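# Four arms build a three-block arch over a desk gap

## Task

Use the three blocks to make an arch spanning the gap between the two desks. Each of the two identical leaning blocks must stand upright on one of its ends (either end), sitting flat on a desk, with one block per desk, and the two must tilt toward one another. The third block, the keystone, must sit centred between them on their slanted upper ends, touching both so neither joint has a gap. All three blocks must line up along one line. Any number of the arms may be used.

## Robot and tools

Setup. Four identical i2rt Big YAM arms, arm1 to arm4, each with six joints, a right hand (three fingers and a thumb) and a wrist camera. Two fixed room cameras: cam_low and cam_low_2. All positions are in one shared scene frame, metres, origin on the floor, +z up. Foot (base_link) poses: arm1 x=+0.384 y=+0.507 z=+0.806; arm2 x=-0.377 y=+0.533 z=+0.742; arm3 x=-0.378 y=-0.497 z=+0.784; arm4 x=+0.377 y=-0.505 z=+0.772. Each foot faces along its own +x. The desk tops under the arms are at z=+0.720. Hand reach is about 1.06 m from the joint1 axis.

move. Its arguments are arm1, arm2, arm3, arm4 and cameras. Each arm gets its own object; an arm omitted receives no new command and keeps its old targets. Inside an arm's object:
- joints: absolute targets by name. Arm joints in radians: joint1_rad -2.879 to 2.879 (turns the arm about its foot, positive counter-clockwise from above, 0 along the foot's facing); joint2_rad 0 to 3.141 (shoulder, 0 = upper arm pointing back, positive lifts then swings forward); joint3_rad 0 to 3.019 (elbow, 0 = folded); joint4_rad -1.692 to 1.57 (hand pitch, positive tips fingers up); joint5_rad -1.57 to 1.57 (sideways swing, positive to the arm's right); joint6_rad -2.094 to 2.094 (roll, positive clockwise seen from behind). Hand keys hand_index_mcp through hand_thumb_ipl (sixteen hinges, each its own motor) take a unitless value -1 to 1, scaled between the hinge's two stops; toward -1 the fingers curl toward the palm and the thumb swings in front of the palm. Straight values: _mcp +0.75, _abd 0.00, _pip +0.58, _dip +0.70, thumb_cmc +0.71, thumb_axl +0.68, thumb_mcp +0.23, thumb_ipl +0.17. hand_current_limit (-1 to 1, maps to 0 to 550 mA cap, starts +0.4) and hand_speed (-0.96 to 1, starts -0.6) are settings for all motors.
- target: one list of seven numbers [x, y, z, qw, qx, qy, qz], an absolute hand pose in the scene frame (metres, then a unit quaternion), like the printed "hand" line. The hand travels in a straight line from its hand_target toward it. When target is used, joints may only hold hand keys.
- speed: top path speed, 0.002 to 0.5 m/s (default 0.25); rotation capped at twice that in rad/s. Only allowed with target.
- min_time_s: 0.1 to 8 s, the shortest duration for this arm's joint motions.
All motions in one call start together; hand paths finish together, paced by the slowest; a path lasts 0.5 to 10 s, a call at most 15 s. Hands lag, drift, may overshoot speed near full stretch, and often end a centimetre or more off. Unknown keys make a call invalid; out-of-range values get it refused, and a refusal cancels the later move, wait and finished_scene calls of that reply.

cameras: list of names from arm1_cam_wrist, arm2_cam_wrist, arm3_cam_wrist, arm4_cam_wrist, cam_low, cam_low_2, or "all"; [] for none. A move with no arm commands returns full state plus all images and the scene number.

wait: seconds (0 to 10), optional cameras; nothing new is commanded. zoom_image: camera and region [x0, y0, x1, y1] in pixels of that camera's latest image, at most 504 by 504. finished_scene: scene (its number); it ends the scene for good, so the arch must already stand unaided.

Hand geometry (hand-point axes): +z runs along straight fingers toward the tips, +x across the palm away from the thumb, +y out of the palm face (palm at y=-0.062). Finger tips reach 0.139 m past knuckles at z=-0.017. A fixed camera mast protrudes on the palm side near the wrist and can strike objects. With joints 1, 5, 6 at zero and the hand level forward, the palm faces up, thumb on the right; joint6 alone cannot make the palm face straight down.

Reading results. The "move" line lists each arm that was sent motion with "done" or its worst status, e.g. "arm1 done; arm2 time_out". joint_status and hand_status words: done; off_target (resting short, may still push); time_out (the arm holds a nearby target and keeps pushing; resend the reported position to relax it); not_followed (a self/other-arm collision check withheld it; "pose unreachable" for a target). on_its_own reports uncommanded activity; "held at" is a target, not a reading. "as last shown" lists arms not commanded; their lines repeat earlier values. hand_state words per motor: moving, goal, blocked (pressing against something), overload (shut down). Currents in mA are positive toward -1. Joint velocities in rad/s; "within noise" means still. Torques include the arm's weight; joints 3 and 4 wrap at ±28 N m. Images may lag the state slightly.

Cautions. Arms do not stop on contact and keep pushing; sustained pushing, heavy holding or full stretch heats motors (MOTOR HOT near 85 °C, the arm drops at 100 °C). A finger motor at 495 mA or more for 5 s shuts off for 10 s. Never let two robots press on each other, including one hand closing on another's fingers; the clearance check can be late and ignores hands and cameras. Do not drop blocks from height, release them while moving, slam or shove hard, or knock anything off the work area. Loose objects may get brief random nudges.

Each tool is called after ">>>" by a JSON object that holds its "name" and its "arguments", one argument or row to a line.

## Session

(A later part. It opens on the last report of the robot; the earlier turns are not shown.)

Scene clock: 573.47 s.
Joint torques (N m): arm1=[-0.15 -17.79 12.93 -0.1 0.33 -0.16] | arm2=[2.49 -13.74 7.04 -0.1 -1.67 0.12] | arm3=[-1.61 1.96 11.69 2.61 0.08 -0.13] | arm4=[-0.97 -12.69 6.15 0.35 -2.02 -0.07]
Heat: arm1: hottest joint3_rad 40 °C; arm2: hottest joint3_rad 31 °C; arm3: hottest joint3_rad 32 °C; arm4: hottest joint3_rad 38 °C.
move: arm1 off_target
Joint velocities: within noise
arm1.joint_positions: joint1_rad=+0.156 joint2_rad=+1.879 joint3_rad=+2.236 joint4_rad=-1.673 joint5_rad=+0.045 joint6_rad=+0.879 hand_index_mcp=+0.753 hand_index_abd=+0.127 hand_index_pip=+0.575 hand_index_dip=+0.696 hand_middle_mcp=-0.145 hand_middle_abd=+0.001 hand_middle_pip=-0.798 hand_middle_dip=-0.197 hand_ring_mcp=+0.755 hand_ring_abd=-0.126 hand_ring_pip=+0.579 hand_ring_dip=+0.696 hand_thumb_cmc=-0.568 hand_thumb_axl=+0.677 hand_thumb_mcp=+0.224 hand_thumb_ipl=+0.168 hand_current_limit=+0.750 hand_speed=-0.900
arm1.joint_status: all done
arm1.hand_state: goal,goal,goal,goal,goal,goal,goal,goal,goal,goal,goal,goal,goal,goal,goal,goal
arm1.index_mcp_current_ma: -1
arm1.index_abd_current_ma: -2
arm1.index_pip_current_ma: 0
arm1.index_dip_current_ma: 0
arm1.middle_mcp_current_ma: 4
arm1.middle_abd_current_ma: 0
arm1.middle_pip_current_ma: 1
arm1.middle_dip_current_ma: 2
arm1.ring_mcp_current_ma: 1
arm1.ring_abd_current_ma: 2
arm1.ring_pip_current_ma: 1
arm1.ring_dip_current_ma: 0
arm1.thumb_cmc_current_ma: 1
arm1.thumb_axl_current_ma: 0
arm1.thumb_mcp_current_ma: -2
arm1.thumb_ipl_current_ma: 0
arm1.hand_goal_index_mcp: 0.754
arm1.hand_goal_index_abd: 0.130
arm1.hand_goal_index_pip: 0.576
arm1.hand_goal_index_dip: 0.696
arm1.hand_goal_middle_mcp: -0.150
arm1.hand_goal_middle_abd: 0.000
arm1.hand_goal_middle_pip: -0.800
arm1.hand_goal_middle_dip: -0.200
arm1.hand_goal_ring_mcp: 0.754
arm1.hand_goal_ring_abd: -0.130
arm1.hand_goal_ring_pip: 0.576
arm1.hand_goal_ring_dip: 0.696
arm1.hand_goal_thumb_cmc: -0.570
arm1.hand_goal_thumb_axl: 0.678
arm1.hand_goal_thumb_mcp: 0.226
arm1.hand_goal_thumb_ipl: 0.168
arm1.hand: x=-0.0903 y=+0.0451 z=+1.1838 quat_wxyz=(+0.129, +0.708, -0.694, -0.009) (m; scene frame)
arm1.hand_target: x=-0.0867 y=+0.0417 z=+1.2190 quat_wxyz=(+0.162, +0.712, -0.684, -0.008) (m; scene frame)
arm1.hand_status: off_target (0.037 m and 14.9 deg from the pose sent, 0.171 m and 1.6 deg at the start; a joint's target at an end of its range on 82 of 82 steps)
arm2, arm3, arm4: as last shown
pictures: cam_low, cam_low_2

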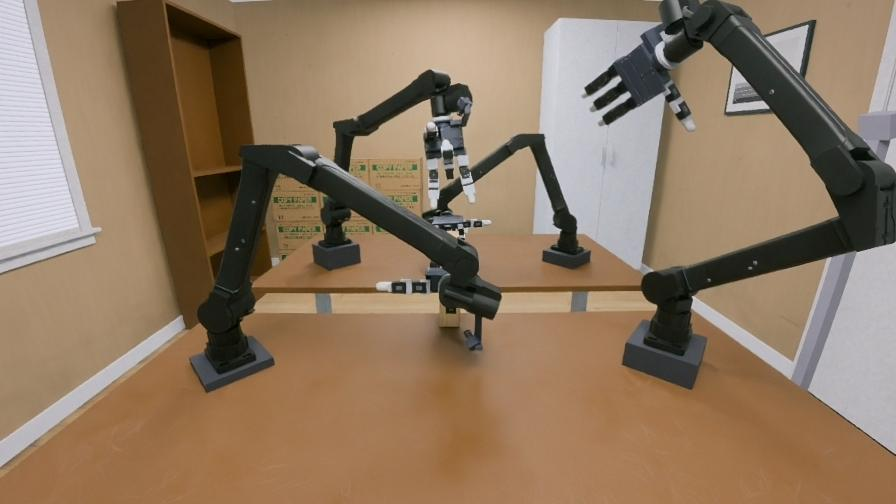

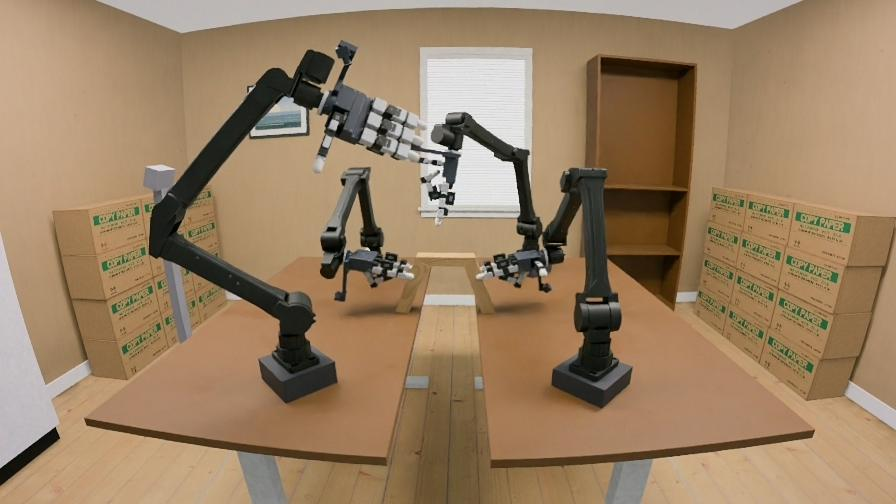

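>>> {"name": "move", "arguments": {
  "arm1": {"target": [0.05, 0.30, 1.24, 0, 0.7071, -0.7071, 0], "speed": 0.15},
  "arm2": {"joints": {"hand_index_abd": -0.055, "hand_ring_abd": 0.072, "hand_speed": -0.93}},
  "arm4": {"joints": {"hand_index_abd": -0.06, "hand_ring_abd": 0.07, "hand_speed": -0.93}},
  "cameras": ["cam_low_2"]
}}

>>> {"name": "zoom_image", "arguments": {
  "camera": "cam_low_2",
  "region": [400, 230, 490, 320]
}}

Scene clock: 578.37 s.
Joint torques (N m): arm1=[-1.03 -4.84 8.24 -0.01 0.32 -0.14] | arm2=[2.49 -13.74 7.04 -0.1 -1.67 0.12] | arm3=[-1.55 2.02 11.69 2.62 0.08 -0.13] | arm4=[-0.67 -12.86 6.24 0.35 -1.68 -0.05]
Heat: arm1: hottest joint3_rad 40 °C; arm2: hottest joint3_rad 31 °C; arm3: hottest joint3_rad 32 °C; arm4: hottest joint3_rad 38 °C.
move: arm1 off_target; arm2 done; arm4 done
Joint velocities: within noise
arm1.joint_positions: joint1_rad=+0.027 joint2_rad=+1.121 joint3_rad=+1.528 joint4_rad=-1.673 joint5_rad=+0.047 joint6_rad=+0.777 hand_index_mcp=+0.753 hand_index_abd=+0.127 hand_index_pip=+0.575 hand_index_dip=+0.696 hand_middle_mcp=-0.145 hand_middle_abd=+0.001 hand_middle_pip=-0.798 hand_middle_dip=-0.197 hand_ring_mcp=+0.755 hand_ring_abd=-0.126 hand_ring_pip=+0.579 hand_ring_dip=+0.696 hand_thumb_cmc=-0.568 hand_thumb_axl=+0.677 hand_thumb_mcp=+0.224 hand_thumb_ipl=+0.168 hand_current_limit=+0.750 hand_speed=-0.900
arm1.joint_status: not commanded
arm1.hand_state: goal,goal,goal,goal,goal,goal,goal,goal,goal,goal,goal,goal,goal,goal,goal,goal
arm1.index_mcp_current_ma: -1
arm1.index_abd_current_ma: -1
arm1.index_pip_current_ma: 0
arm1.index_dip_current_ma: 0
arm1.middle_mcp_current_ma: 4
arm1.middle_abd_current_ma: 0
arm1.middle_pip_current_ma: 1
arm1.middle_dip_current_ma: 2
arm1.ring_mcp_current_ma: 1
arm1.ring_abd_current_ma: 2
arm1.ring_pip_current_ma: 1
arm1.ring_dip_current_ma: 0
arm1.thumb_cmc_current_ma: 1
arm1.thumb_axl_current_ma: 0
arm1.thumb_mcp_current_ma: -2
arm1.thumb_ipl_current_ma: 0
arm1.hand_goal_index_mcp: 0.754
arm1.hand_goal_index_abd: 0.130
arm1.hand_goal_index_pip: 0.576
arm1.hand_goal_index_dip: 0.696
arm1.hand_goal_middle_mcp: -0.150
arm1.hand_goal_middle_abd: 0.000
arm1.hand_goal_middle_pip: -0.800
arm1.hand_goal_middle_dip: -0.200
arm1.hand_goal_ring_mcp: 0.754
arm1.hand_goal_ring_abd: -0.130
arm1.hand_goal_ring_pip: 0.576
arm1.hand_goal_ring_dip: 0.696
arm1.hand_goal_thumb_cmc: -0.570
arm1.hand_goal_thumb_axl: 0.678
arm1.hand_goal_thumb_mcp: 0.226
arm1.hand_goal_thumb_ipl: 0.168
arm1.hand: x=+0.0508 y=+0.2973 z=+1.2393 quat_wxyz=(+0.152, +0.696, -0.701, -0.025) (m; scene frame)
arm1.hand_target: x=+0.0498 y=+0.2999 z=+1.2394 quat_wxyz=(+0.150, +0.698, -0.699, -0.028) (m; scene frame)
arm1.hand_status: off_target (0.003 m and 17.7 deg from the pose sent, 0.296 m and 14.9 deg at the start; a joint's target at an end of its range on 82 of 84 steps)
arm2.joint_positions: joint1_rad=-0.850 joint2_rad=+1.965 joint3_rad=+1.437 joint4_rad=-1.377 joint5_rad=-1.430 joint6_rad=+1.226 hand_index_mcp=+0.723 hand_index_abd=-0.037 hand_index_pip=+0.563 hand_index_dip=+0.689 hand_middle_mcp=-0.148 hand_middle_abd=+0.001 hand_middle_pip=-0.798 hand_middle_dip=-0.197 hand_ring_mcp=+0.730 hand_ring_abd=+0.070 hand_ring_pip=+0.568 hand_ring_dip=+0.693 hand_thumb_cmc=+0.707 hand_thumb_axl=+0.677 hand_thumb_mcp=+0.223 hand_thumb_ipl=+0.168 hand_current_limit=+0.750 hand_speed=-0.930
arm2.joint_status: all done
arm2.hand_state: blocked,goal,goal,goal,goal,goal,goal,goal,blocked,goal,goal,goal,goal,goal,goal,goal
arm2.index_mcp_current_ma: -82
arm2.index_abd_current_ma: 28
arm2.index_pip_current_ma: -25
arm2.index_dip_current_ma: -10
arm2.middle_mcp_current_ma: 2
arm2.middle_abd_current_ma: 0
arm2.middle_pip_current_ma: 2
arm2.middle_dip_current_ma: 3
arm2.ring_mcp_current_ma: -59
arm2.ring_abd_current_ma: -2
arm2.ring_pip_current_ma: -12
arm2.ring_dip_current_ma: -4
arm2.thumb_cmc_current_ma: -12
arm2.thumb_axl_current_ma: -1
arm2.thumb_mcp_current_ma: -6
arm2.thumb_ipl_current_ma: 0
arm2.hand_goal_index_mcp: 0.754
arm2.hand_goal_index_abd: -0.054
arm2.hand_goal_index_pip: 0.576
arm2.hand_goal_index_dip: 0.696
arm2.hand_goal_middle_mcp: -0.150
arm2.hand_goal_middle_abd: 0.000
arm2.hand_goal_middle_pip: -0.800
arm2.hand_goal_middle_dip: -0.200
arm2.hand_goal_ring_mcp: 0.754
arm2.hand_goal_ring_abd: 0.072
arm2.hand_goal_ring_pip: 0.576
arm2.hand_goal_ring_dip: 0.696
arm2.hand_goal_thumb_cmc: 0.714
arm2.hand_goal_thumb_axl: 0.678
arm2.hand_goal_thumb_mcp: 0.226
arm2.hand_goal_thumb_ipl: 0.168
arm2.hand: x=-0.2396 y=+0.0212 z=+0.8309 quat_wxyz=(-0.460, +0.539, -0.528, +0.468) (m; scene frame)
arm2.hand_target: x=-0.2380 y=+0.0221 z=+0.8251 quat_wxyz=(-0.467, +0.532, -0.531, +0.466) (m; scene frame)
arm2.hand_status: not commanded
arm3: as last shown
arm4.joint_positions: joint1_rad=-0.761 joint2_rad=+1.949 joint3_rad=+1.353 joint4_rad=-1.221 joint5_rad=-1.434 joint6_rad=+1.331 hand_index_mcp=+0.698 hand_index_abd=-0.046 hand_index_pip=+0.550 hand_index_dip=+0.681 hand_middle_mcp=-0.149 hand_middle_abd=+0.001 hand_middle_pip=-0.799 hand_middle_dip=-0.198 hand_ring_mcp=+0.732 hand_ring_abd=+0.067 hand_ring_pip=+0.569 hand_ring_dip=+0.692 hand_thumb_cmc=+0.707 hand_thumb_axl=+0.677 hand_thumb_mcp=+0.223 hand_thumb_ipl=+0.168 hand_current_limit=+0.750 hand_speed=-0.930
arm4.joint_status: all done
arm4.hand_state: blocked,goal,blocked,goal,goal,goal,goal,goal,blocked,goal,goal,goal,goal,goal,goal,goal
arm4.index_mcp_current_ma: -195
arm4.index_abd_current_ma: 28
arm4.index_pip_current_ma: -70
arm4.index_dip_current_ma: -35
arm4.middle_mcp_current_ma: 1
arm4.middle_abd_current_ma: 1
arm4.middle_pip_current_ma: 2
arm4.middle_dip_current_ma: 4
arm4.ring_mcp_current_ma: -60
arm4.ring_abd_current_ma: -4
arm4.ring_pip_current_ma: -14
arm4.ring_dip_current_ma: -6
arm4.thumb_cmc_current_ma: -15
arm4.thumb_axl_current_ma: -1
arm4.thumb_mcp_current_ma: -6
arm4.thumb_ipl_current_ma: 0
arm4.hand_goal_index_mcp: 0.754
arm4.hand_goal_index_abd: -0.060
arm4.hand_goal_index_pip: 0.576
arm4.hand_goal_index_dip: 0.696
arm4.hand_goal_middle_mcp: -0.150
arm4.hand_goal_middle_abd: 0.000
arm4.hand_goal_middle_pip: -0.800
arm4.hand_goal_middle_dip: -0.200
arm4.hand_goal_ring_mcp: 0.754
arm4.hand_goal_ring_abd: 0.070
arm4.hand_goal_ring_pip: 0.576
arm4.hand_goal_ring_dip: 0.696
arm4.hand_goal_thumb_cmc: 0.714
arm4.hand_goal_thumb_axl: 0.678
arm4.hand_goal_thumb_mcp: 0.226
arm4.hand_goal_thumb_ipl: 0.168
arm4.hand: x=+0.2293 y=-0.0072 z=+0.8311 quat_wxyz=(-0.457, +0.535, +0.532, -0.471) (m; scene frame)
arm4.hand_target: x=+0.2321 y=-0.0020 z=+0.8321 quat_wxyz=(-0.466, +0.532, +0.532, -0.466) (m; scene frame)
arm4.hand_status: not commanded
pictures: cam_low_2

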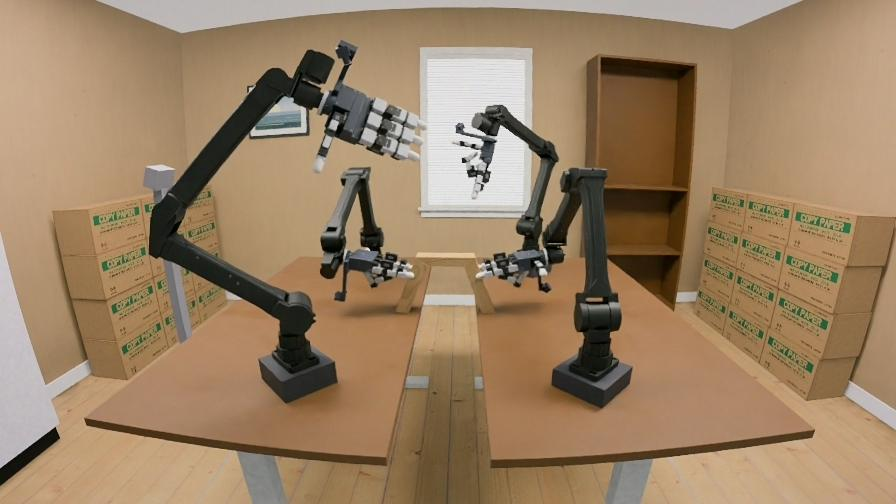

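Scaled by 5.600 from the camera's 896x504 image, which has a finer 1280x720 frame.

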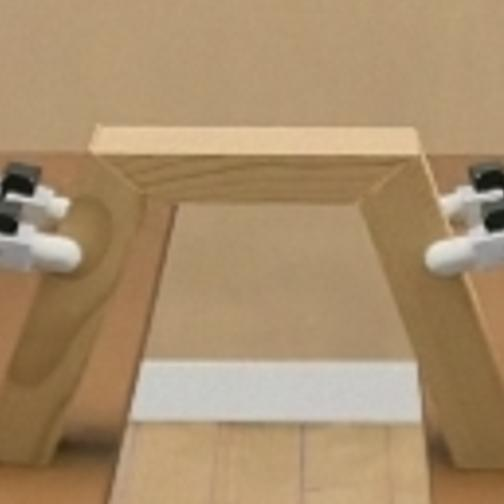

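>>> {"name": "move", "arguments": {
  "arm2": {"joints": {"hand_index_abd": 0.11, "hand_ring_abd": -0.10, "hand_speed": -0.95}},
  "cameras": ["cam_low_2"]
}}

>>> {"name": "zoom_image", "arguments": {
  "camera": "cam_low_2",
  "region": [400, 230, 490, 320]
}}

>>> {"name": "move", "arguments": {
  "arm4": {"joints": {"hand_index_abd": 0.11, "hand_ring_abd": -0.10, "hand_speed": -0.95}},
  "cameras": ["cam_low_2"]
}}

>>> {"name": "zoom_image", "arguments": {
  "camera": "cam_low_2",
  "region": [400, 230, 490, 320]
}}

Scene clock: 582.13 s.
Joint torques (N m): arm1=[-1.2 -4.84 8.25 -0.02 0.33 -0.18] | arm2=[2.49 -13.74 7.05 -0.1 -1.4 0.12] | arm3=[-1.61 2.02 11.7 2.61 0.07 -0.12] | arm4=[-1.03 -13.22 6.19 0.32 -1.5 -0.06]
Heat: arm1: hottest joint3_rad 40 °C; arm2: hottest joint5_rad 31 °C; arm3: hottest joint3_rad 32 °C; arm4: hottest joint3_rad 38 °C.
move: arm2 done
Joint velocities: within noise
arm1, arm3, arm4: as last shown
arm2.joint_positions: joint1_rad=-0.850 joint2_rad=+1.965 joint3_rad=+1.437 joint4_rad=-1.377 joint5_rad=-1.436 joint6_rad=+1.226 hand_index_mcp=+0.727 hand_index_abd=+0.106 hand_index_pip=+0.567 hand_index_dip=+0.692 hand_middle_mcp=-0.148 hand_middle_abd=+0.001 hand_middle_pip=-0.798 hand_middle_dip=-0.197 hand_ring_mcp=+0.730 hand_ring_abd=-0.097 hand_ring_pip=+0.568 hand_ring_dip=+0.693 hand_thumb_cmc=+0.707 hand_thumb_axl=+0.677 hand_thumb_mcp=+0.223 hand_thumb_ipl=+0.168 hand_current_limit=+0.750 hand_speed=-0.950
arm2.joint_status: all done
arm2.hand_state: blocked,goal,goal,goal,goal,goal,goal,goal,blocked,goal,goal,goal,goal,goal,goal,goal
arm2.index_mcp_current_ma: -69
arm2.index_abd_current_ma: -4
arm2.index_pip_current_ma: -16
arm2.index_dip_current_ma: -5
arm2.middle_mcp_current_ma: 2
arm2.middle_abd_current_ma: 0
arm2.middle_pip_current_ma: 2
arm2.middle_dip_current_ma: 3
arm2.ring_mcp_current_ma: -58
arm2.ring_abd_current_ma: 3
arm2.ring_pip_current_ma: -12
arm2.ring_dip_current_ma: -4
arm2.thumb_cmc_current_ma: -12
arm2.thumb_axl_current_ma: -1
arm2.thumb_mcp_current_ma: -6
arm2.thumb_ipl_current_ma: 0
arm2.hand_goal_index_mcp: 0.754
arm2.hand_goal_index_abd: 0.110
arm2.hand_goal_index_pip: 0.576
arm2.hand_goal_index_dip: 0.696
arm2.hand_goal_middle_mcp: -0.150
arm2.hand_goal_middle_abd: 0.000
arm2.hand_goal_middle_pip: -0.800
arm2.hand_goal_middle_dip: -0.200
arm2.hand_goal_ring_mcp: 0.754
arm2.hand_goal_ring_abd: -0.100
arm2.hand_goal_ring_pip: 0.576
arm2.hand_goal_ring_dip: 0.696
arm2.hand_goal_thumb_cmc: 0.714
arm2.hand_goal_thumb_axl: 0.678
arm2.hand_goal_thumb_mcp: 0.226
arm2.hand_goal_thumb_ipl: 0.168
arm2.hand: x=-0.2389 y=+0.0209 z=+0.8318 quat_wxyz=(-0.461, +0.537, -0.527, +0.470) (m; scene frame)
arm2.hand_target: x=-0.2380 y=+0.0221 z=+0.8251 quat_wxyz=(-0.467, +0.532, -0.531, +0.466) (m; scene frame)
arm2.hand_status: not commanded
arm4.joint_positions: joint1_rad=-0.761 joint2_rad=+1.949 joint3_rad=+1.353 joint4_rad=-1.221 joint5_rad=-1.438 joint6_rad=+1.331 hand_index_mcp=+0.719 hand_index_abd=-0.046 hand_index_pip=+0.562 hand_index_dip=+0.688 hand_middle_mcp=-0.149 hand_middle_abd=+0.001 hand_middle_pip=-0.799 hand_middle_dip=-0.198 hand_ring_mcp=+0.732 hand_ring_abd=+0.067 hand_ring_pip=+0.569 hand_ring_dip=+0.692 hand_thumb_cmc=+0.707 hand_thumb_axl=+0.677 hand_thumb_mcp=+0.223 hand_thumb_ipl=+0.168 hand_current_limit=+0.750 hand_speed=-0.930
arm4.hand_state: blocked,goal,goal,goal,goal,goal,goal,goal,blocked,goal,goal,goal,goal,goal,goal,goal
arm4.index_mcp_current_ma: -109
arm4.index_pip_current_ma: -33
arm4.index_dip_current_ma: -15
arm4.hand: x=+0.2288 y=-0.0070 z=+0.8318 quat_wxyz=(-0.459, +0.535, +0.531, -0.471) (m; scene frame)
arm4.hand_target: x=+0.2322 y=-0.0021 z=+0.8320 quat_wxyz=(-0.466, +0.532, +0.532, -0.466) (m; scene frame)
pictures: cam_low_2

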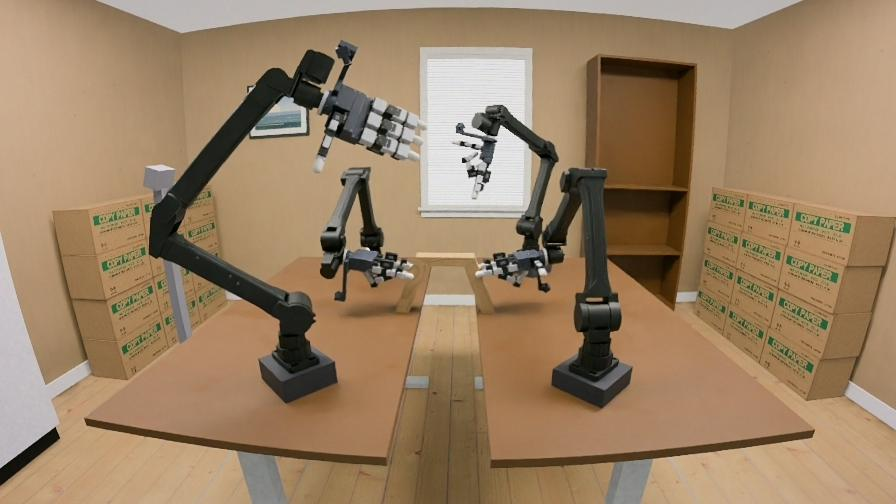

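Scaled by 5.600 from the camera's 896x504 image, which has a finer 1280x720 frame.

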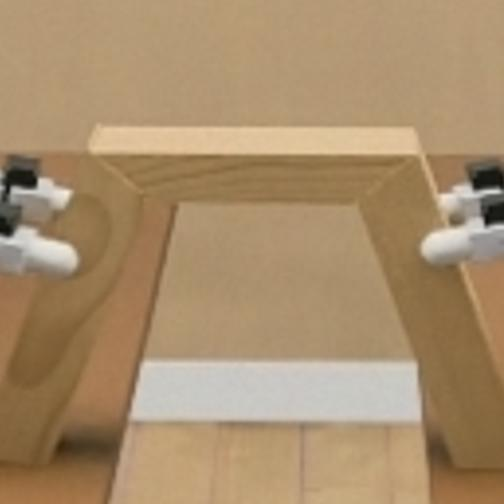

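Scene clock: 583.40 s.
Joint torques (N m): arm1=[-1.14 -4.89 8.24 0.05 0.31 -0.19] | arm2=[2.49 -13.74 7.04 -0.09 -1.4 0.12] | arm3=[-1.67 2.02 11.69 2.61 0.08 -0.13] | arm4=[-1.2 -12.75 6.22 0.32 -1.37 -0.05]
Heat: arm1: hottest joint3_rad 40 °C; arm2: hottest joint5_rad 31 °C; arm3: hottest joint3_rad 32 °C; arm4: hottest joint3_rad 38 °C.
move: arm4 done
Joint velocities: within noise
arm1, arm2, arm3: as last shown
arm4.joint_positions: joint1_rad=-0.761 joint2_rad=+1.949 joint3_rad=+1.353 joint4_rad=-1.221 joint5_rad=-1.441 joint6_rad=+1.331 hand_index_mcp=+0.730 hand_index_abd=+0.106 hand_index_pip=+0.569 hand_index_dip=+0.692 hand_middle_mcp=-0.149 hand_middle_abd=+0.001 hand_middle_pip=-0.799 hand_middle_dip=-0.198 hand_ring_mcp=+0.732 hand_ring_abd=-0.097 hand_ring_pip=+0.569 hand_ring_dip=+0.692 hand_thumb_cmc=+0.707 hand_thumb_axl=+0.677 hand_thumb_mcp=+0.223 hand_thumb_ipl=+0.168 hand_current_limit=+0.750 hand_speed=-0.950
arm4.joint_status: all done
arm4.hand_state: blocked,goal,goal,goal,goal,goal,goal,goal,blocked,goal,goal,goal,goal,goal,goal,goal
arm4.index_mcp_current_ma: -67
arm4.index_abd_current_ma: -6
arm4.index_pip_current_ma: -15
arm4.index_dip_current_ma: -6
arm4.middle_mcp_current_ma: 1
arm4.middle_abd_current_ma: 1
arm4.middle_pip_current_ma: 2
arm4.middle_dip_current_ma: 4
arm4.ring_mcp_current_ma: -60
arm4.ring_abd_current_ma: 4
arm4.ring_pip_current_ma: -14
arm4.ring_dip_current_ma: -6
arm4.thumb_cmc_current_ma: -15
arm4.thumb_axl_current_ma: -1
arm4.thumb_mcp_current_ma: -6
arm4.thumb_ipl_current_ma: 0
arm4.hand_goal_index_mcp: 0.754
arm4.hand_goal_index_abd: 0.110
arm4.hand_goal_index_pip: 0.576
arm4.hand_goal_index_dip: 0.696
arm4.hand_goal_middle_mcp: -0.150
arm4.hand_goal_middle_abd: 0.000
arm4.hand_goal_middle_pip: -0.800
arm4.hand_goal_middle_dip: -0.200
arm4.hand_goal_ring_mcp: 0.754
arm4.hand_goal_ring_abd: -0.100
arm4.hand_goal_ring_pip: 0.576
arm4.hand_goal_ring_dip: 0.696
arm4.hand_goal_thumb_cmc: 0.714
arm4.hand_goal_thumb_axl: 0.678
arm4.hand_goal_thumb_mcp: 0.226
arm4.hand_goal_thumb_ipl: 0.168
arm4.hand: x=+0.2285 y=-0.0069 z=+0.8322 quat_wxyz=(-0.460, +0.534, +0.530, -0.472) (m; scene frame)
arm4.hand_target: x=+0.2321 y=-0.0021 z=+0.8320 quat_wxyz=(-0.466, +0.532, +0.532, -0.466) (m; scene frame)
arm4.hand_status: not commanded
pictures: cam_low_2

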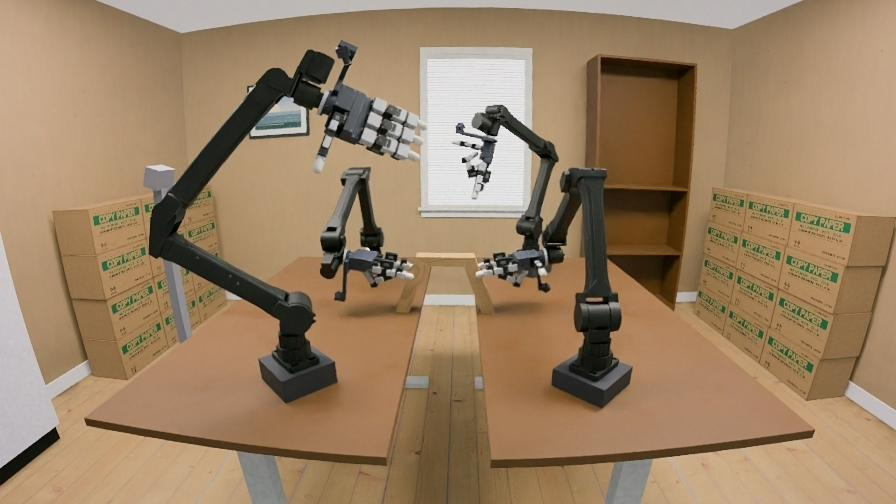

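Scaled by 5.600 from the camera's 896x504 image, which has a finer 1280x720 frame.

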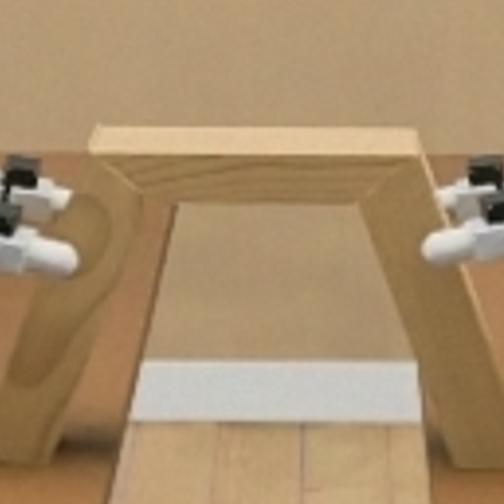

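>>> {"name": "move", "arguments": {
  "arm2": {"target": [-0.310, 0.021, 0.835, 0.4662, -0.5316, 0.5316, -0.4662], "speed": 0.08},
  "arm4": {"target": [0.302, -0.005, 0.837, 0.4662, -0.5316, -0.5316, 0.4662], "speed": 0.08},
  "cameras": ["cam_low_2"]
}}

>>> {"name": "zoom_image", "arguments": {
  "camera": "cam_low_2",
  "region": [380, 220, 510, 330]
}}

Scene clock: 589.10 s.
Joint torques (N m): arm1=[-1.32 -4.89 8.25 0.01 0.32 -0.18] | arm2=[1.85 -13.16 10.73 -1.39 -1.01 -0.14] | arm3=[-1.67 1.96 11.69 2.61 0.08 -0.13] | arm4=[-1.08 -11.69 8.14 -0.9 -0.91 -0.15]
Heat: arm1: hottest joint3_rad 40 °C; arm2: hottest joint3_rad 31 °C; arm3: hottest joint3_rad 32 °C; arm4: hottest joint3_rad 38 °C.
move: arm2 off_target; arm4 off_target
Joint velocities: within noise
arm1, arm3: as last shown
arm2.joint_positions: joint1_rad=-0.971 joint2_rad=+1.994 joint3_rad=+1.468 joint4_rad=-1.694 joint5_rad=-1.364 joint6_rad=+0.941 hand_index_mcp=+0.727 hand_index_abd=+0.106 hand_index_pip=+0.567 hand_index_dip=+0.692 hand_middle_mcp=-0.148 hand_middle_abd=+0.001 hand_middle_pip=-0.798 hand_middle_dip=-0.197 hand_ring_mcp=+0.730 hand_ring_abd=-0.097 hand_ring_pip=+0.568 hand_ring_dip=+0.693 hand_thumb_cmc=+0.707 hand_thumb_axl=+0.677 hand_thumb_mcp=+0.223 hand_thumb_ipl=+0.168 hand_current_limit=+0.750 hand_speed=-0.950
arm2.joint_status: not commanded
arm2.hand_state: blocked,goal,goal,goal,goal,goal,goal,goal,blocked,goal,goal,goal,goal,goal,goal,goal
arm2.index_mcp_current_ma: -68
arm2.index_abd_current_ma: -4
arm2.index_pip_current_ma: -16
arm2.index_dip_current_ma: -5
arm2.middle_mcp_current_ma: 2
arm2.middle_abd_current_ma: 0
arm2.middle_pip_current_ma: 2
arm2.middle_dip_current_ma: 3
arm2.ring_mcp_current_ma: -58
arm2.ring_abd_current_ma: 3
arm2.ring_pip_current_ma: -12
arm2.ring_dip_current_ma: -4
arm2.thumb_cmc_current_ma: -12
arm2.thumb_axl_current_ma: -1
arm2.thumb_mcp_current_ma: -6
arm2.thumb_ipl_current_ma: 0
arm2.hand_goal_index_mcp: 0.754
arm2.hand_goal_index_abd: 0.110
arm2.hand_goal_index_pip: 0.576
arm2.hand_goal_index_dip: 0.696
arm2.hand_goal_middle_mcp: -0.150
arm2.hand_goal_middle_abd: 0.000
arm2.hand_goal_middle_pip: -0.800
arm2.hand_goal_middle_dip: -0.200
arm2.hand_goal_ring_mcp: 0.754
arm2.hand_goal_ring_abd: -0.100
arm2.hand_goal_ring_pip: 0.576
arm2.hand_goal_ring_dip: 0.696
arm2.hand_goal_thumb_cmc: 0.714
arm2.hand_goal_thumb_axl: 0.678
arm2.hand_goal_thumb_mcp: 0.226
arm2.hand_goal_thumb_ipl: 0.168
arm2.hand: x=-0.3044 y=+0.0353 z=+0.8326 quat_wxyz=(-0.451, +0.524, -0.556, +0.461) (m; scene frame)
arm2.hand_target: x=-0.3096 y=+0.0215 z=+0.8349 quat_wxyz=(-0.443, +0.530, -0.551, +0.467) (m; scene frame)
arm2.hand_status: off_target (0.015 m and 3.4 deg from the pose sent, 0.071 m and 1.1 deg at the start; a joint's target at an end of its range on 35 of 57 steps)
arm4.joint_positions: joint1_rad=-0.891 joint2_rad=+1.994 joint3_rad=+1.409 joint4_rad=-1.666 joint5_rad=-1.373 joint6_rad=+0.888 hand_index_mcp=+0.731 hand_index_abd=+0.106 hand_index_pip=+0.569 hand_index_dip=+0.692 hand_middle_mcp=-0.149 hand_middle_abd=+0.001 hand_middle_pip=-0.799 hand_middle_dip=-0.198 hand_ring_mcp=+0.732 hand_ring_abd=-0.097 hand_ring_pip=+0.569 hand_ring_dip=+0.692 hand_thumb_cmc=+0.707 hand_thumb_axl=+0.677 hand_thumb_mcp=+0.223 hand_thumb_ipl=+0.168 hand_current_limit=+0.750 hand_speed=-0.950
arm4.joint_status: not commanded
arm4.hand_state: blocked,goal,goal,goal,goal,goal,goal,goal,blocked,goal,goal,goal,goal,goal,goal,goal
arm4.index_mcp_current_ma: -66
arm4.index_abd_current_ma: -6
arm4.index_pip_current_ma: -15
arm4.index_dip_current_ma: -6
arm4.middle_mcp_current_ma: 1
arm4.middle_abd_current_ma: 1
arm4.middle_pip_current_ma: 2
arm4.middle_dip_current_ma: 4
arm4.ring_mcp_current_ma: -60
arm4.ring_abd_current_ma: 4
arm4.ring_pip_current_ma: -14
arm4.ring_dip_current_ma: -6
arm4.thumb_cmc_current_ma: -15
arm4.thumb_axl_current_ma: -1
arm4.thumb_mcp_current_ma: -6
arm4.thumb_ipl_current_ma: 0
arm4.hand_goal_index_mcp: 0.754
arm4.hand_goal_index_abd: 0.110
arm4.hand_goal_index_pip: 0.576
arm4.hand_goal_index_dip: 0.696
arm4.hand_goal_middle_mcp: -0.150
arm4.hand_goal_middle_abd: 0.000
arm4.hand_goal_middle_pip: -0.800
arm4.hand_goal_middle_dip: -0.200
arm4.hand_goal_ring_mcp: 0.754
arm4.hand_goal_ring_abd: -0.100
arm4.hand_goal_ring_pip: 0.576
arm4.hand_goal_ring_dip: 0.696
arm4.hand_goal_thumb_cmc: 0.714
arm4.hand_goal_thumb_axl: 0.678
arm4.hand_goal_thumb_mcp: 0.226
arm4.hand_goal_thumb_ipl: 0.168
arm4.hand: x=+0.2967 y=-0.0183 z=+0.8368 quat_wxyz=(-0.461, +0.550, +0.526, -0.456) (m; scene frame)
arm4.hand_target: x=+0.3017 y=-0.0055 z=+0.8370 quat_wxyz=(-0.466, +0.546, +0.531, -0.449) (m; scene frame)
arm4.hand_status: off_target (0.014 m and 2.6 deg from the pose sent, 0.074 m and 1.1 deg at the start; a joint's target at an end of its range on 28 of 57 steps)
pictures: cam_low_2

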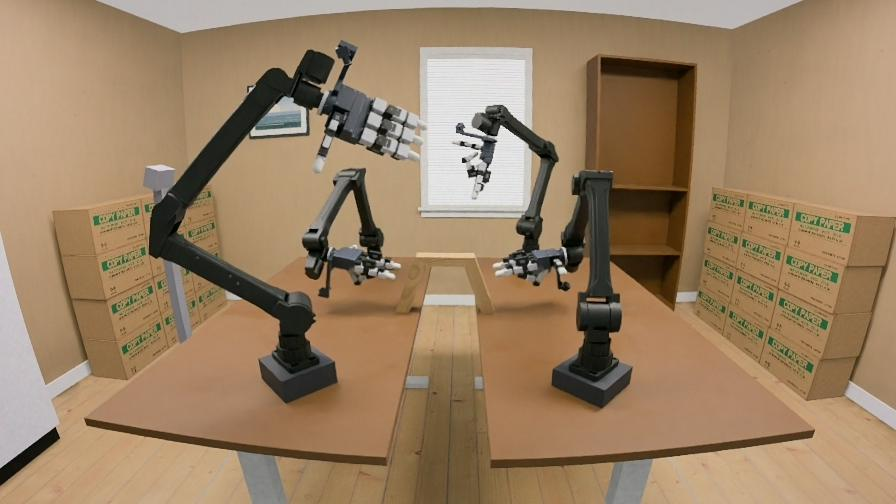

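Scaled by 3.877 from the camera's 896x504 image, which has a finer 1280x720 frame.

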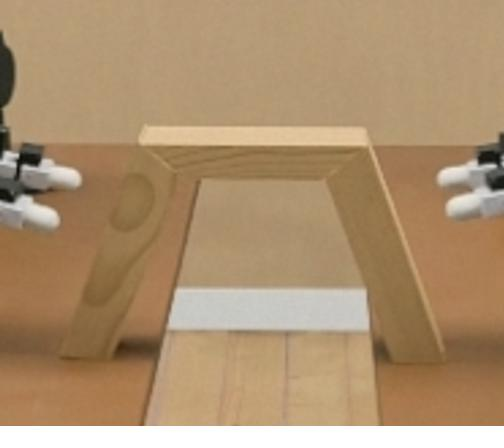

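>>> {"name": "wait", "arguments": {
  "seconds": 0.5,
  "cameras": ["cam_low_2"]
}}

>>> {"name": "zoom_image", "arguments": {
  "camera": "cam_low_2",
  "region": [380, 220, 510, 330]
}}

Scene clock: 591.57 s.
Joint torques (N m): arm1=[-1.44 -4.78 8.21 0.02 0.31 -0.17] | arm2=[1.9 -13.1 10.73 -1.39 -1.01 -0.14] | arm3=[-1.67 1.96 11.67 2.59 0.07 -0.12] | arm4=[-0.91 -11.4 8.2 -0.88 -0.9 -0.11]
Heat: arm1: hottest joint3_rad 40 °C; arm2: hottest joint3_rad 31 °C; arm3: hottest joint3_rad 32 °C; arm4: hottest joint3_rad 38 °C.
Joint velocities: within noise
arm1.joint_positions: joint1_rad=+0.027 joint2_rad=+1.121 joint3_rad=+1.528 joint4_rad=-1.673 joint5_rad=+0.047 joint6_rad=+0.777 hand_index_mcp=+0.753 hand_index_abd=+0.127 hand_index_pip=+0.575 hand_index_dip=+0.696 hand_middle_mcp=-0.145 hand_middle_abd=+0.001 hand_middle_pip=-0.798 hand_middle_dip=-0.197 hand_ring_mcp=+0.755 hand_ring_abd=-0.126 hand_ring_pip=+0.579 hand_ring_dip=+0.696 hand_thumb_cmc=-0.568 hand_thumb_axl=+0.677 hand_thumb_mcp=+0.224 hand_thumb_ipl=+0.168 hand_current_limit=+0.750 hand_speed=-0.900
arm1.joint_status: not commanded
arm1.hand_state: goal,goal,goal,goal,goal,goal,goal,goal,goal,goal,goal,goal,goal,goal,goal,goal
arm1.index_mcp_current_ma: -1
arm1.index_abd_current_ma: -1
arm1.index_pip_current_ma: 0
arm1.index_dip_current_ma: 0
arm1.middle_mcp_current_ma: 4
arm1.middle_abd_current_ma: 0
arm1.middle_pip_current_ma: 1
arm1.middle_dip_current_ma: 2
arm1.ring_mcp_current_ma: 1
arm1.ring_abd_current_ma: 2
arm1.ring_pip_current_ma: 1
arm1.ring_dip_current_ma: 0
arm1.thumb_cmc_current_ma: 1
arm1.thumb_axl_current_ma: 0
arm1.thumb_mcp_current_ma: -2
arm1.thumb_ipl_current_ma: 0
arm1.hand_goal_index_mcp: 0.754
arm1.hand_goal_index_abd: 0.130
arm1.hand_goal_index_pip: 0.576
arm1.hand_goal_index_dip: 0.696
arm1.hand_goal_middle_mcp: -0.150
arm1.hand_goal_middle_abd: 0.000
arm1.hand_goal_middle_pip: -0.800
arm1.hand_goal_middle_dip: -0.200
arm1.hand_goal_ring_mcp: 0.754
arm1.hand_goal_ring_abd: -0.130
arm1.hand_goal_ring_pip: 0.576
arm1.hand_goal_ring_dip: 0.696
arm1.hand_goal_thumb_cmc: -0.570
arm1.hand_goal_thumb_axl: 0.678
arm1.hand_goal_thumb_mcp: 0.226
arm1.hand_goal_thumb_ipl: 0.168
arm1.hand: x=+0.0508 y=+0.2973 z=+1.2393 quat_wxyz=(+0.152, +0.696, -0.701, -0.025) (m; scene frame)
arm1.hand_target: x=+0.0498 y=+0.2999 z=+1.2394 quat_wxyz=(+0.150, +0.698, -0.699, -0.028) (m; scene frame)
arm1.hand_status: not commanded
arm2.joint_positions: joint1_rad=-0.971 joint2_rad=+1.994 joint3_rad=+1.468 joint4_rad=-1.694 joint5_rad=-1.364 joint6_rad=+0.941 hand_index_mcp=+0.727 hand_index_abd=+0.106 hand_index_pip=+0.567 hand_index_dip=+0.692 hand_middle_mcp=-0.148 hand_middle_abd=+0.001 hand_middle_pip=-0.798 hand_middle_dip=-0.197 hand_ring_mcp=+0.730 hand_ring_abd=-0.097 hand_ring_pip=+0.568 hand_ring_dip=+0.693 hand_thumb_cmc=+0.707 hand_thumb_axl=+0.677 hand_thumb_mcp=+0.223 hand_thumb_ipl=+0.168 hand_current_limit=+0.750 hand_speed=-0.950
arm2.joint_status: not commanded
arm2.hand_state: blocked,goal,goal,goal,goal,goal,goal,goal,blocked,goal,goal,goal,goal,goal,goal,goal
arm2.index_mcp_current_ma: -68
arm2.index_abd_current_ma: -4
arm2.index_pip_current_ma: -16
arm2.index_dip_current_ma: -5
arm2.middle_mcp_current_ma: 2
arm2.middle_abd_current_ma: 0
arm2.middle_pip_current_ma: 2
arm2.middle_dip_current_ma: 3
arm2.ring_mcp_current_ma: -58
arm2.ring_abd_current_ma: 3
arm2.ring_pip_current_ma: -12
arm2.ring_dip_current_ma: -4
arm2.thumb_cmc_current_ma: -12
arm2.thumb_axl_current_ma: -1
arm2.thumb_mcp_current_ma: -6
arm2.thumb_ipl_current_ma: 0
arm2.hand_goal_index_mcp: 0.754
arm2.hand_goal_index_abd: 0.110
arm2.hand_goal_index_pip: 0.576
arm2.hand_goal_index_dip: 0.696
arm2.hand_goal_middle_mcp: -0.150
arm2.hand_goal_middle_abd: 0.000
arm2.hand_goal_middle_pip: -0.800
arm2.hand_goal_middle_dip: -0.200
arm2.hand_goal_ring_mcp: 0.754
arm2.hand_goal_ring_abd: -0.100
arm2.hand_goal_ring_pip: 0.576
arm2.hand_goal_ring_dip: 0.696
arm2.hand_goal_thumb_cmc: 0.714
arm2.hand_goal_thumb_axl: 0.678
arm2.hand_goal_thumb_mcp: 0.226
arm2.hand_goal_thumb_ipl: 0.168
arm2.hand: x=-0.3044 y=+0.0353 z=+0.8326 quat_wxyz=(-0.451, +0.524, -0.556, +0.461) (m; scene frame)
arm2.hand_target: x=-0.3096 y=+0.0215 z=+0.8349 quat_wxyz=(-0.443, +0.530, -0.552, +0.467) (m; scene frame)
arm2.hand_status: off_target (0.015 m and 3.4 deg from the pose sent, 0.071 m and 1.1 deg at the start; a joint's target at an end of its range on 35 of 57 steps)
arm3.joint_positions: joint1_rad=-0.486 joint2_rad=+0.616 joint3_rad=+1.393 joint4_rad=-1.200 joint5_rad=-0.022 joint6_rad=+1.102 hand_index_mcp=+0.755 hand_index_abd=+0.001 hand_index_pip=+0.577 hand_index_dip=+0.696 hand_middle_mcp=+0.755 hand_middle_abd=+0.001 hand_middle_pip=+0.577 hand_middle_dip=+0.696 hand_ring_mcp=+0.755 hand_ring_abd=+0.001 hand_ring_pip=+0.577 hand_ring_dip=+0.696 hand_thumb_cmc=+0.715 hand_thumb_axl=+0.677 hand_thumb_mcp=+0.226 hand_thumb_ipl=+0.168 hand_current_limit=+0.400 hand_speed=-0.600
arm3.joint_status: not commanded
arm3.hand_state: goal,goal,goal,goal,goal,goal,goal,goal,goal,goal,goal,goal,goal,goal,goal,goal
arm3.index_mcp_current_ma: 0
arm3.index_abd_current_ma: 0
arm3.index_pip_current_ma: 0
arm3.index_dip_current_ma: 0
arm3.middle_mcp_current_ma: 0
arm3.middle_abd_current_ma: 0
arm3.middle_pip_current_ma: 0
arm3.middle_dip_current_ma: 0
arm3.ring_mcp_current_ma: 0
arm3.ring_abd_current_ma: 0
arm3.ring_pip_current_ma: 0
arm3.ring_dip_current_ma: 0
arm3.thumb_cmc_current_ma: 0
arm3.thumb_axl_current_ma: 0
arm3.thumb_mcp_current_ma: 0
arm3.thumb_ipl_current_ma: 0
arm3.hand_goal_index_mcp: 0.754
arm3.hand_goal_index_abd: 0.000
arm3.hand_goal_index_pip: 0.576
arm3.hand_goal_index_dip: 0.696
arm3.hand_goal_middle_mcp: 0.754
arm3.hand_goal_middle_abd: 0.000
arm3.hand_goal_middle_pip: 0.576
arm3.hand_goal_middle_dip: 0.696
arm3.hand_goal_ring_mcp: 0.754
arm3.hand_goal_ring_abd: 0.000
arm3.hand_goal_ring_pip: 0.576
arm3.hand_goal_ring_dip: 0.696
arm3.hand_goal_thumb_cmc: 0.714
arm3.hand_goal_thumb_axl: 0.678
arm3.hand_goal_thumb_mcp: 0.226
arm3.hand_goal_thumb_ipl: 0.168
arm3.hand: x=-0.1076 y=-0.4854 z=+1.3707 quat_wxyz=(+0.023, +0.767, +0.340, +0.543) (m; scene frame)
arm3.hand_target: x=-0.1111 y=-0.4866 z=+1.3818 quat_wxyz=(+0.024, +0.761, +0.337, +0.553) (m; scene frame)
arm3.hand_status: not commanded
arm4.joint_positions: joint1_rad=-0.891 joint2_rad=+1.994 joint3_rad=+1.409 joint4_rad=-1.666 joint5_rad=-1.373 joint6_rad=+0.888 hand_index_mcp=+0.731 hand_index_abd=+0.106 hand_index_pip=+0.569 hand_index_dip=+0.692 hand_middle_mcp=-0.149 hand_middle_abd=+0.001 hand_middle_pip=-0.799 hand_middle_dip=-0.198 hand_ring_mcp=+0.732 hand_ring_abd=-0.097 hand_ring_pip=+0.569 hand_ring_dip=+0.692 hand_thumb_cmc=+0.707 hand_thumb_axl=+0.677 hand_thumb_mcp=+0.223 hand_thumb_ipl=+0.168 hand_current_limit=+0.750 hand_speed=-0.950
arm4.joint_status: not commanded
arm4.hand_state: blocked,goal,goal,goal,goal,goal,goal,goal,blocked,goal,goal,goal,goal,goal,goal,goal
arm4.index_mcp_current_ma: -66
arm4.index_abd_current_ma: -6
arm4.index_pip_current_ma: -15
arm4.index_dip_current_ma: -6
arm4.middle_mcp_current_ma: 1
arm4.middle_abd_current_ma: 1
arm4.middle_pip_current_ma: 2
arm4.middle_dip_current_ma: 4
arm4.ring_mcp_current_ma: -60
arm4.ring_abd_current_ma: 4
arm4.ring_pip_current_ma: -14
arm4.ring_dip_current_ma: -6
arm4.thumb_cmc_current_ma: -15
arm4.thumb_axl_current_ma: -1
arm4.thumb_mcp_current_ma: -6
arm4.thumb_ipl_current_ma: 0
arm4.hand_goal_index_mcp: 0.754
arm4.hand_goal_index_abd: 0.110
arm4.hand_goal_index_pip: 0.576
arm4.hand_goal_index_dip: 0.696
arm4.hand_goal_middle_mcp: -0.150
arm4.hand_goal_middle_abd: 0.000
arm4.hand_goal_middle_pip: -0.800
arm4.hand_goal_middle_dip: -0.200
arm4.hand_goal_ring_mcp: 0.754
arm4.hand_goal_ring_abd: -0.100
arm4.hand_goal_ring_pip: 0.576
arm4.hand_goal_ring_dip: 0.696
arm4.hand_goal_thumb_cmc: 0.714
arm4.hand_goal_thumb_axl: 0.678
arm4.hand_goal_thumb_mcp: 0.226
arm4.hand_goal_thumb_ipl: 0.168
arm4.hand: x=+0.2967 y=-0.0183 z=+0.8368 quat_wxyz=(-0.461, +0.550, +0.527, -0.456) (m; scene frame)
arm4.hand_target: x=+0.3017 y=-0.0055 z=+0.8370 quat_wxyz=(-0.466, +0.546, +0.531, -0.449) (m; scene frame)
arm4.hand_status: off_target (0.014 m and 2.5 deg from the pose sent, 0.074 m and 1.1 deg at the start; a joint's target at an end of its range on 28 of 57 steps)
wait: 0.50 s; at rest from the start
pictures: cam_low_2

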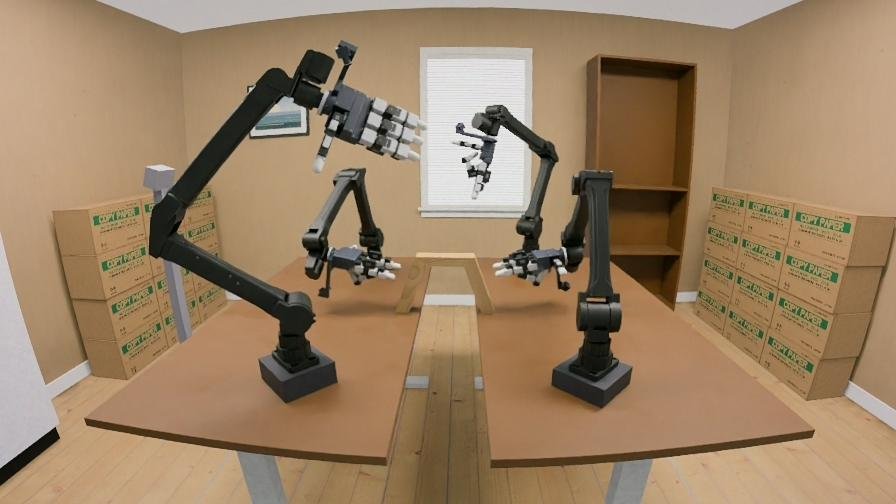

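Scaled by 3.877 from the camera's 896x504 image, which has a finer 1280x720 frame.

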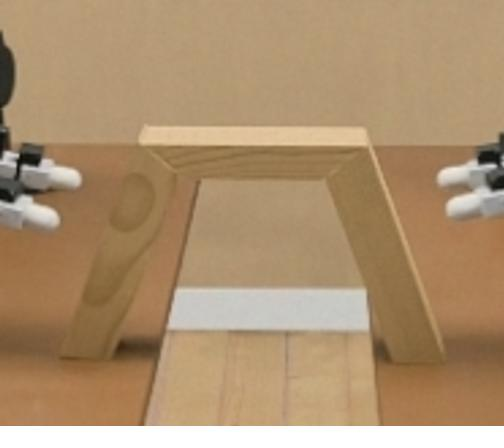

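>>> {"name": "finished_scene", "arguments": {
  "scene": 2
}}

The scene is finished: the task was done.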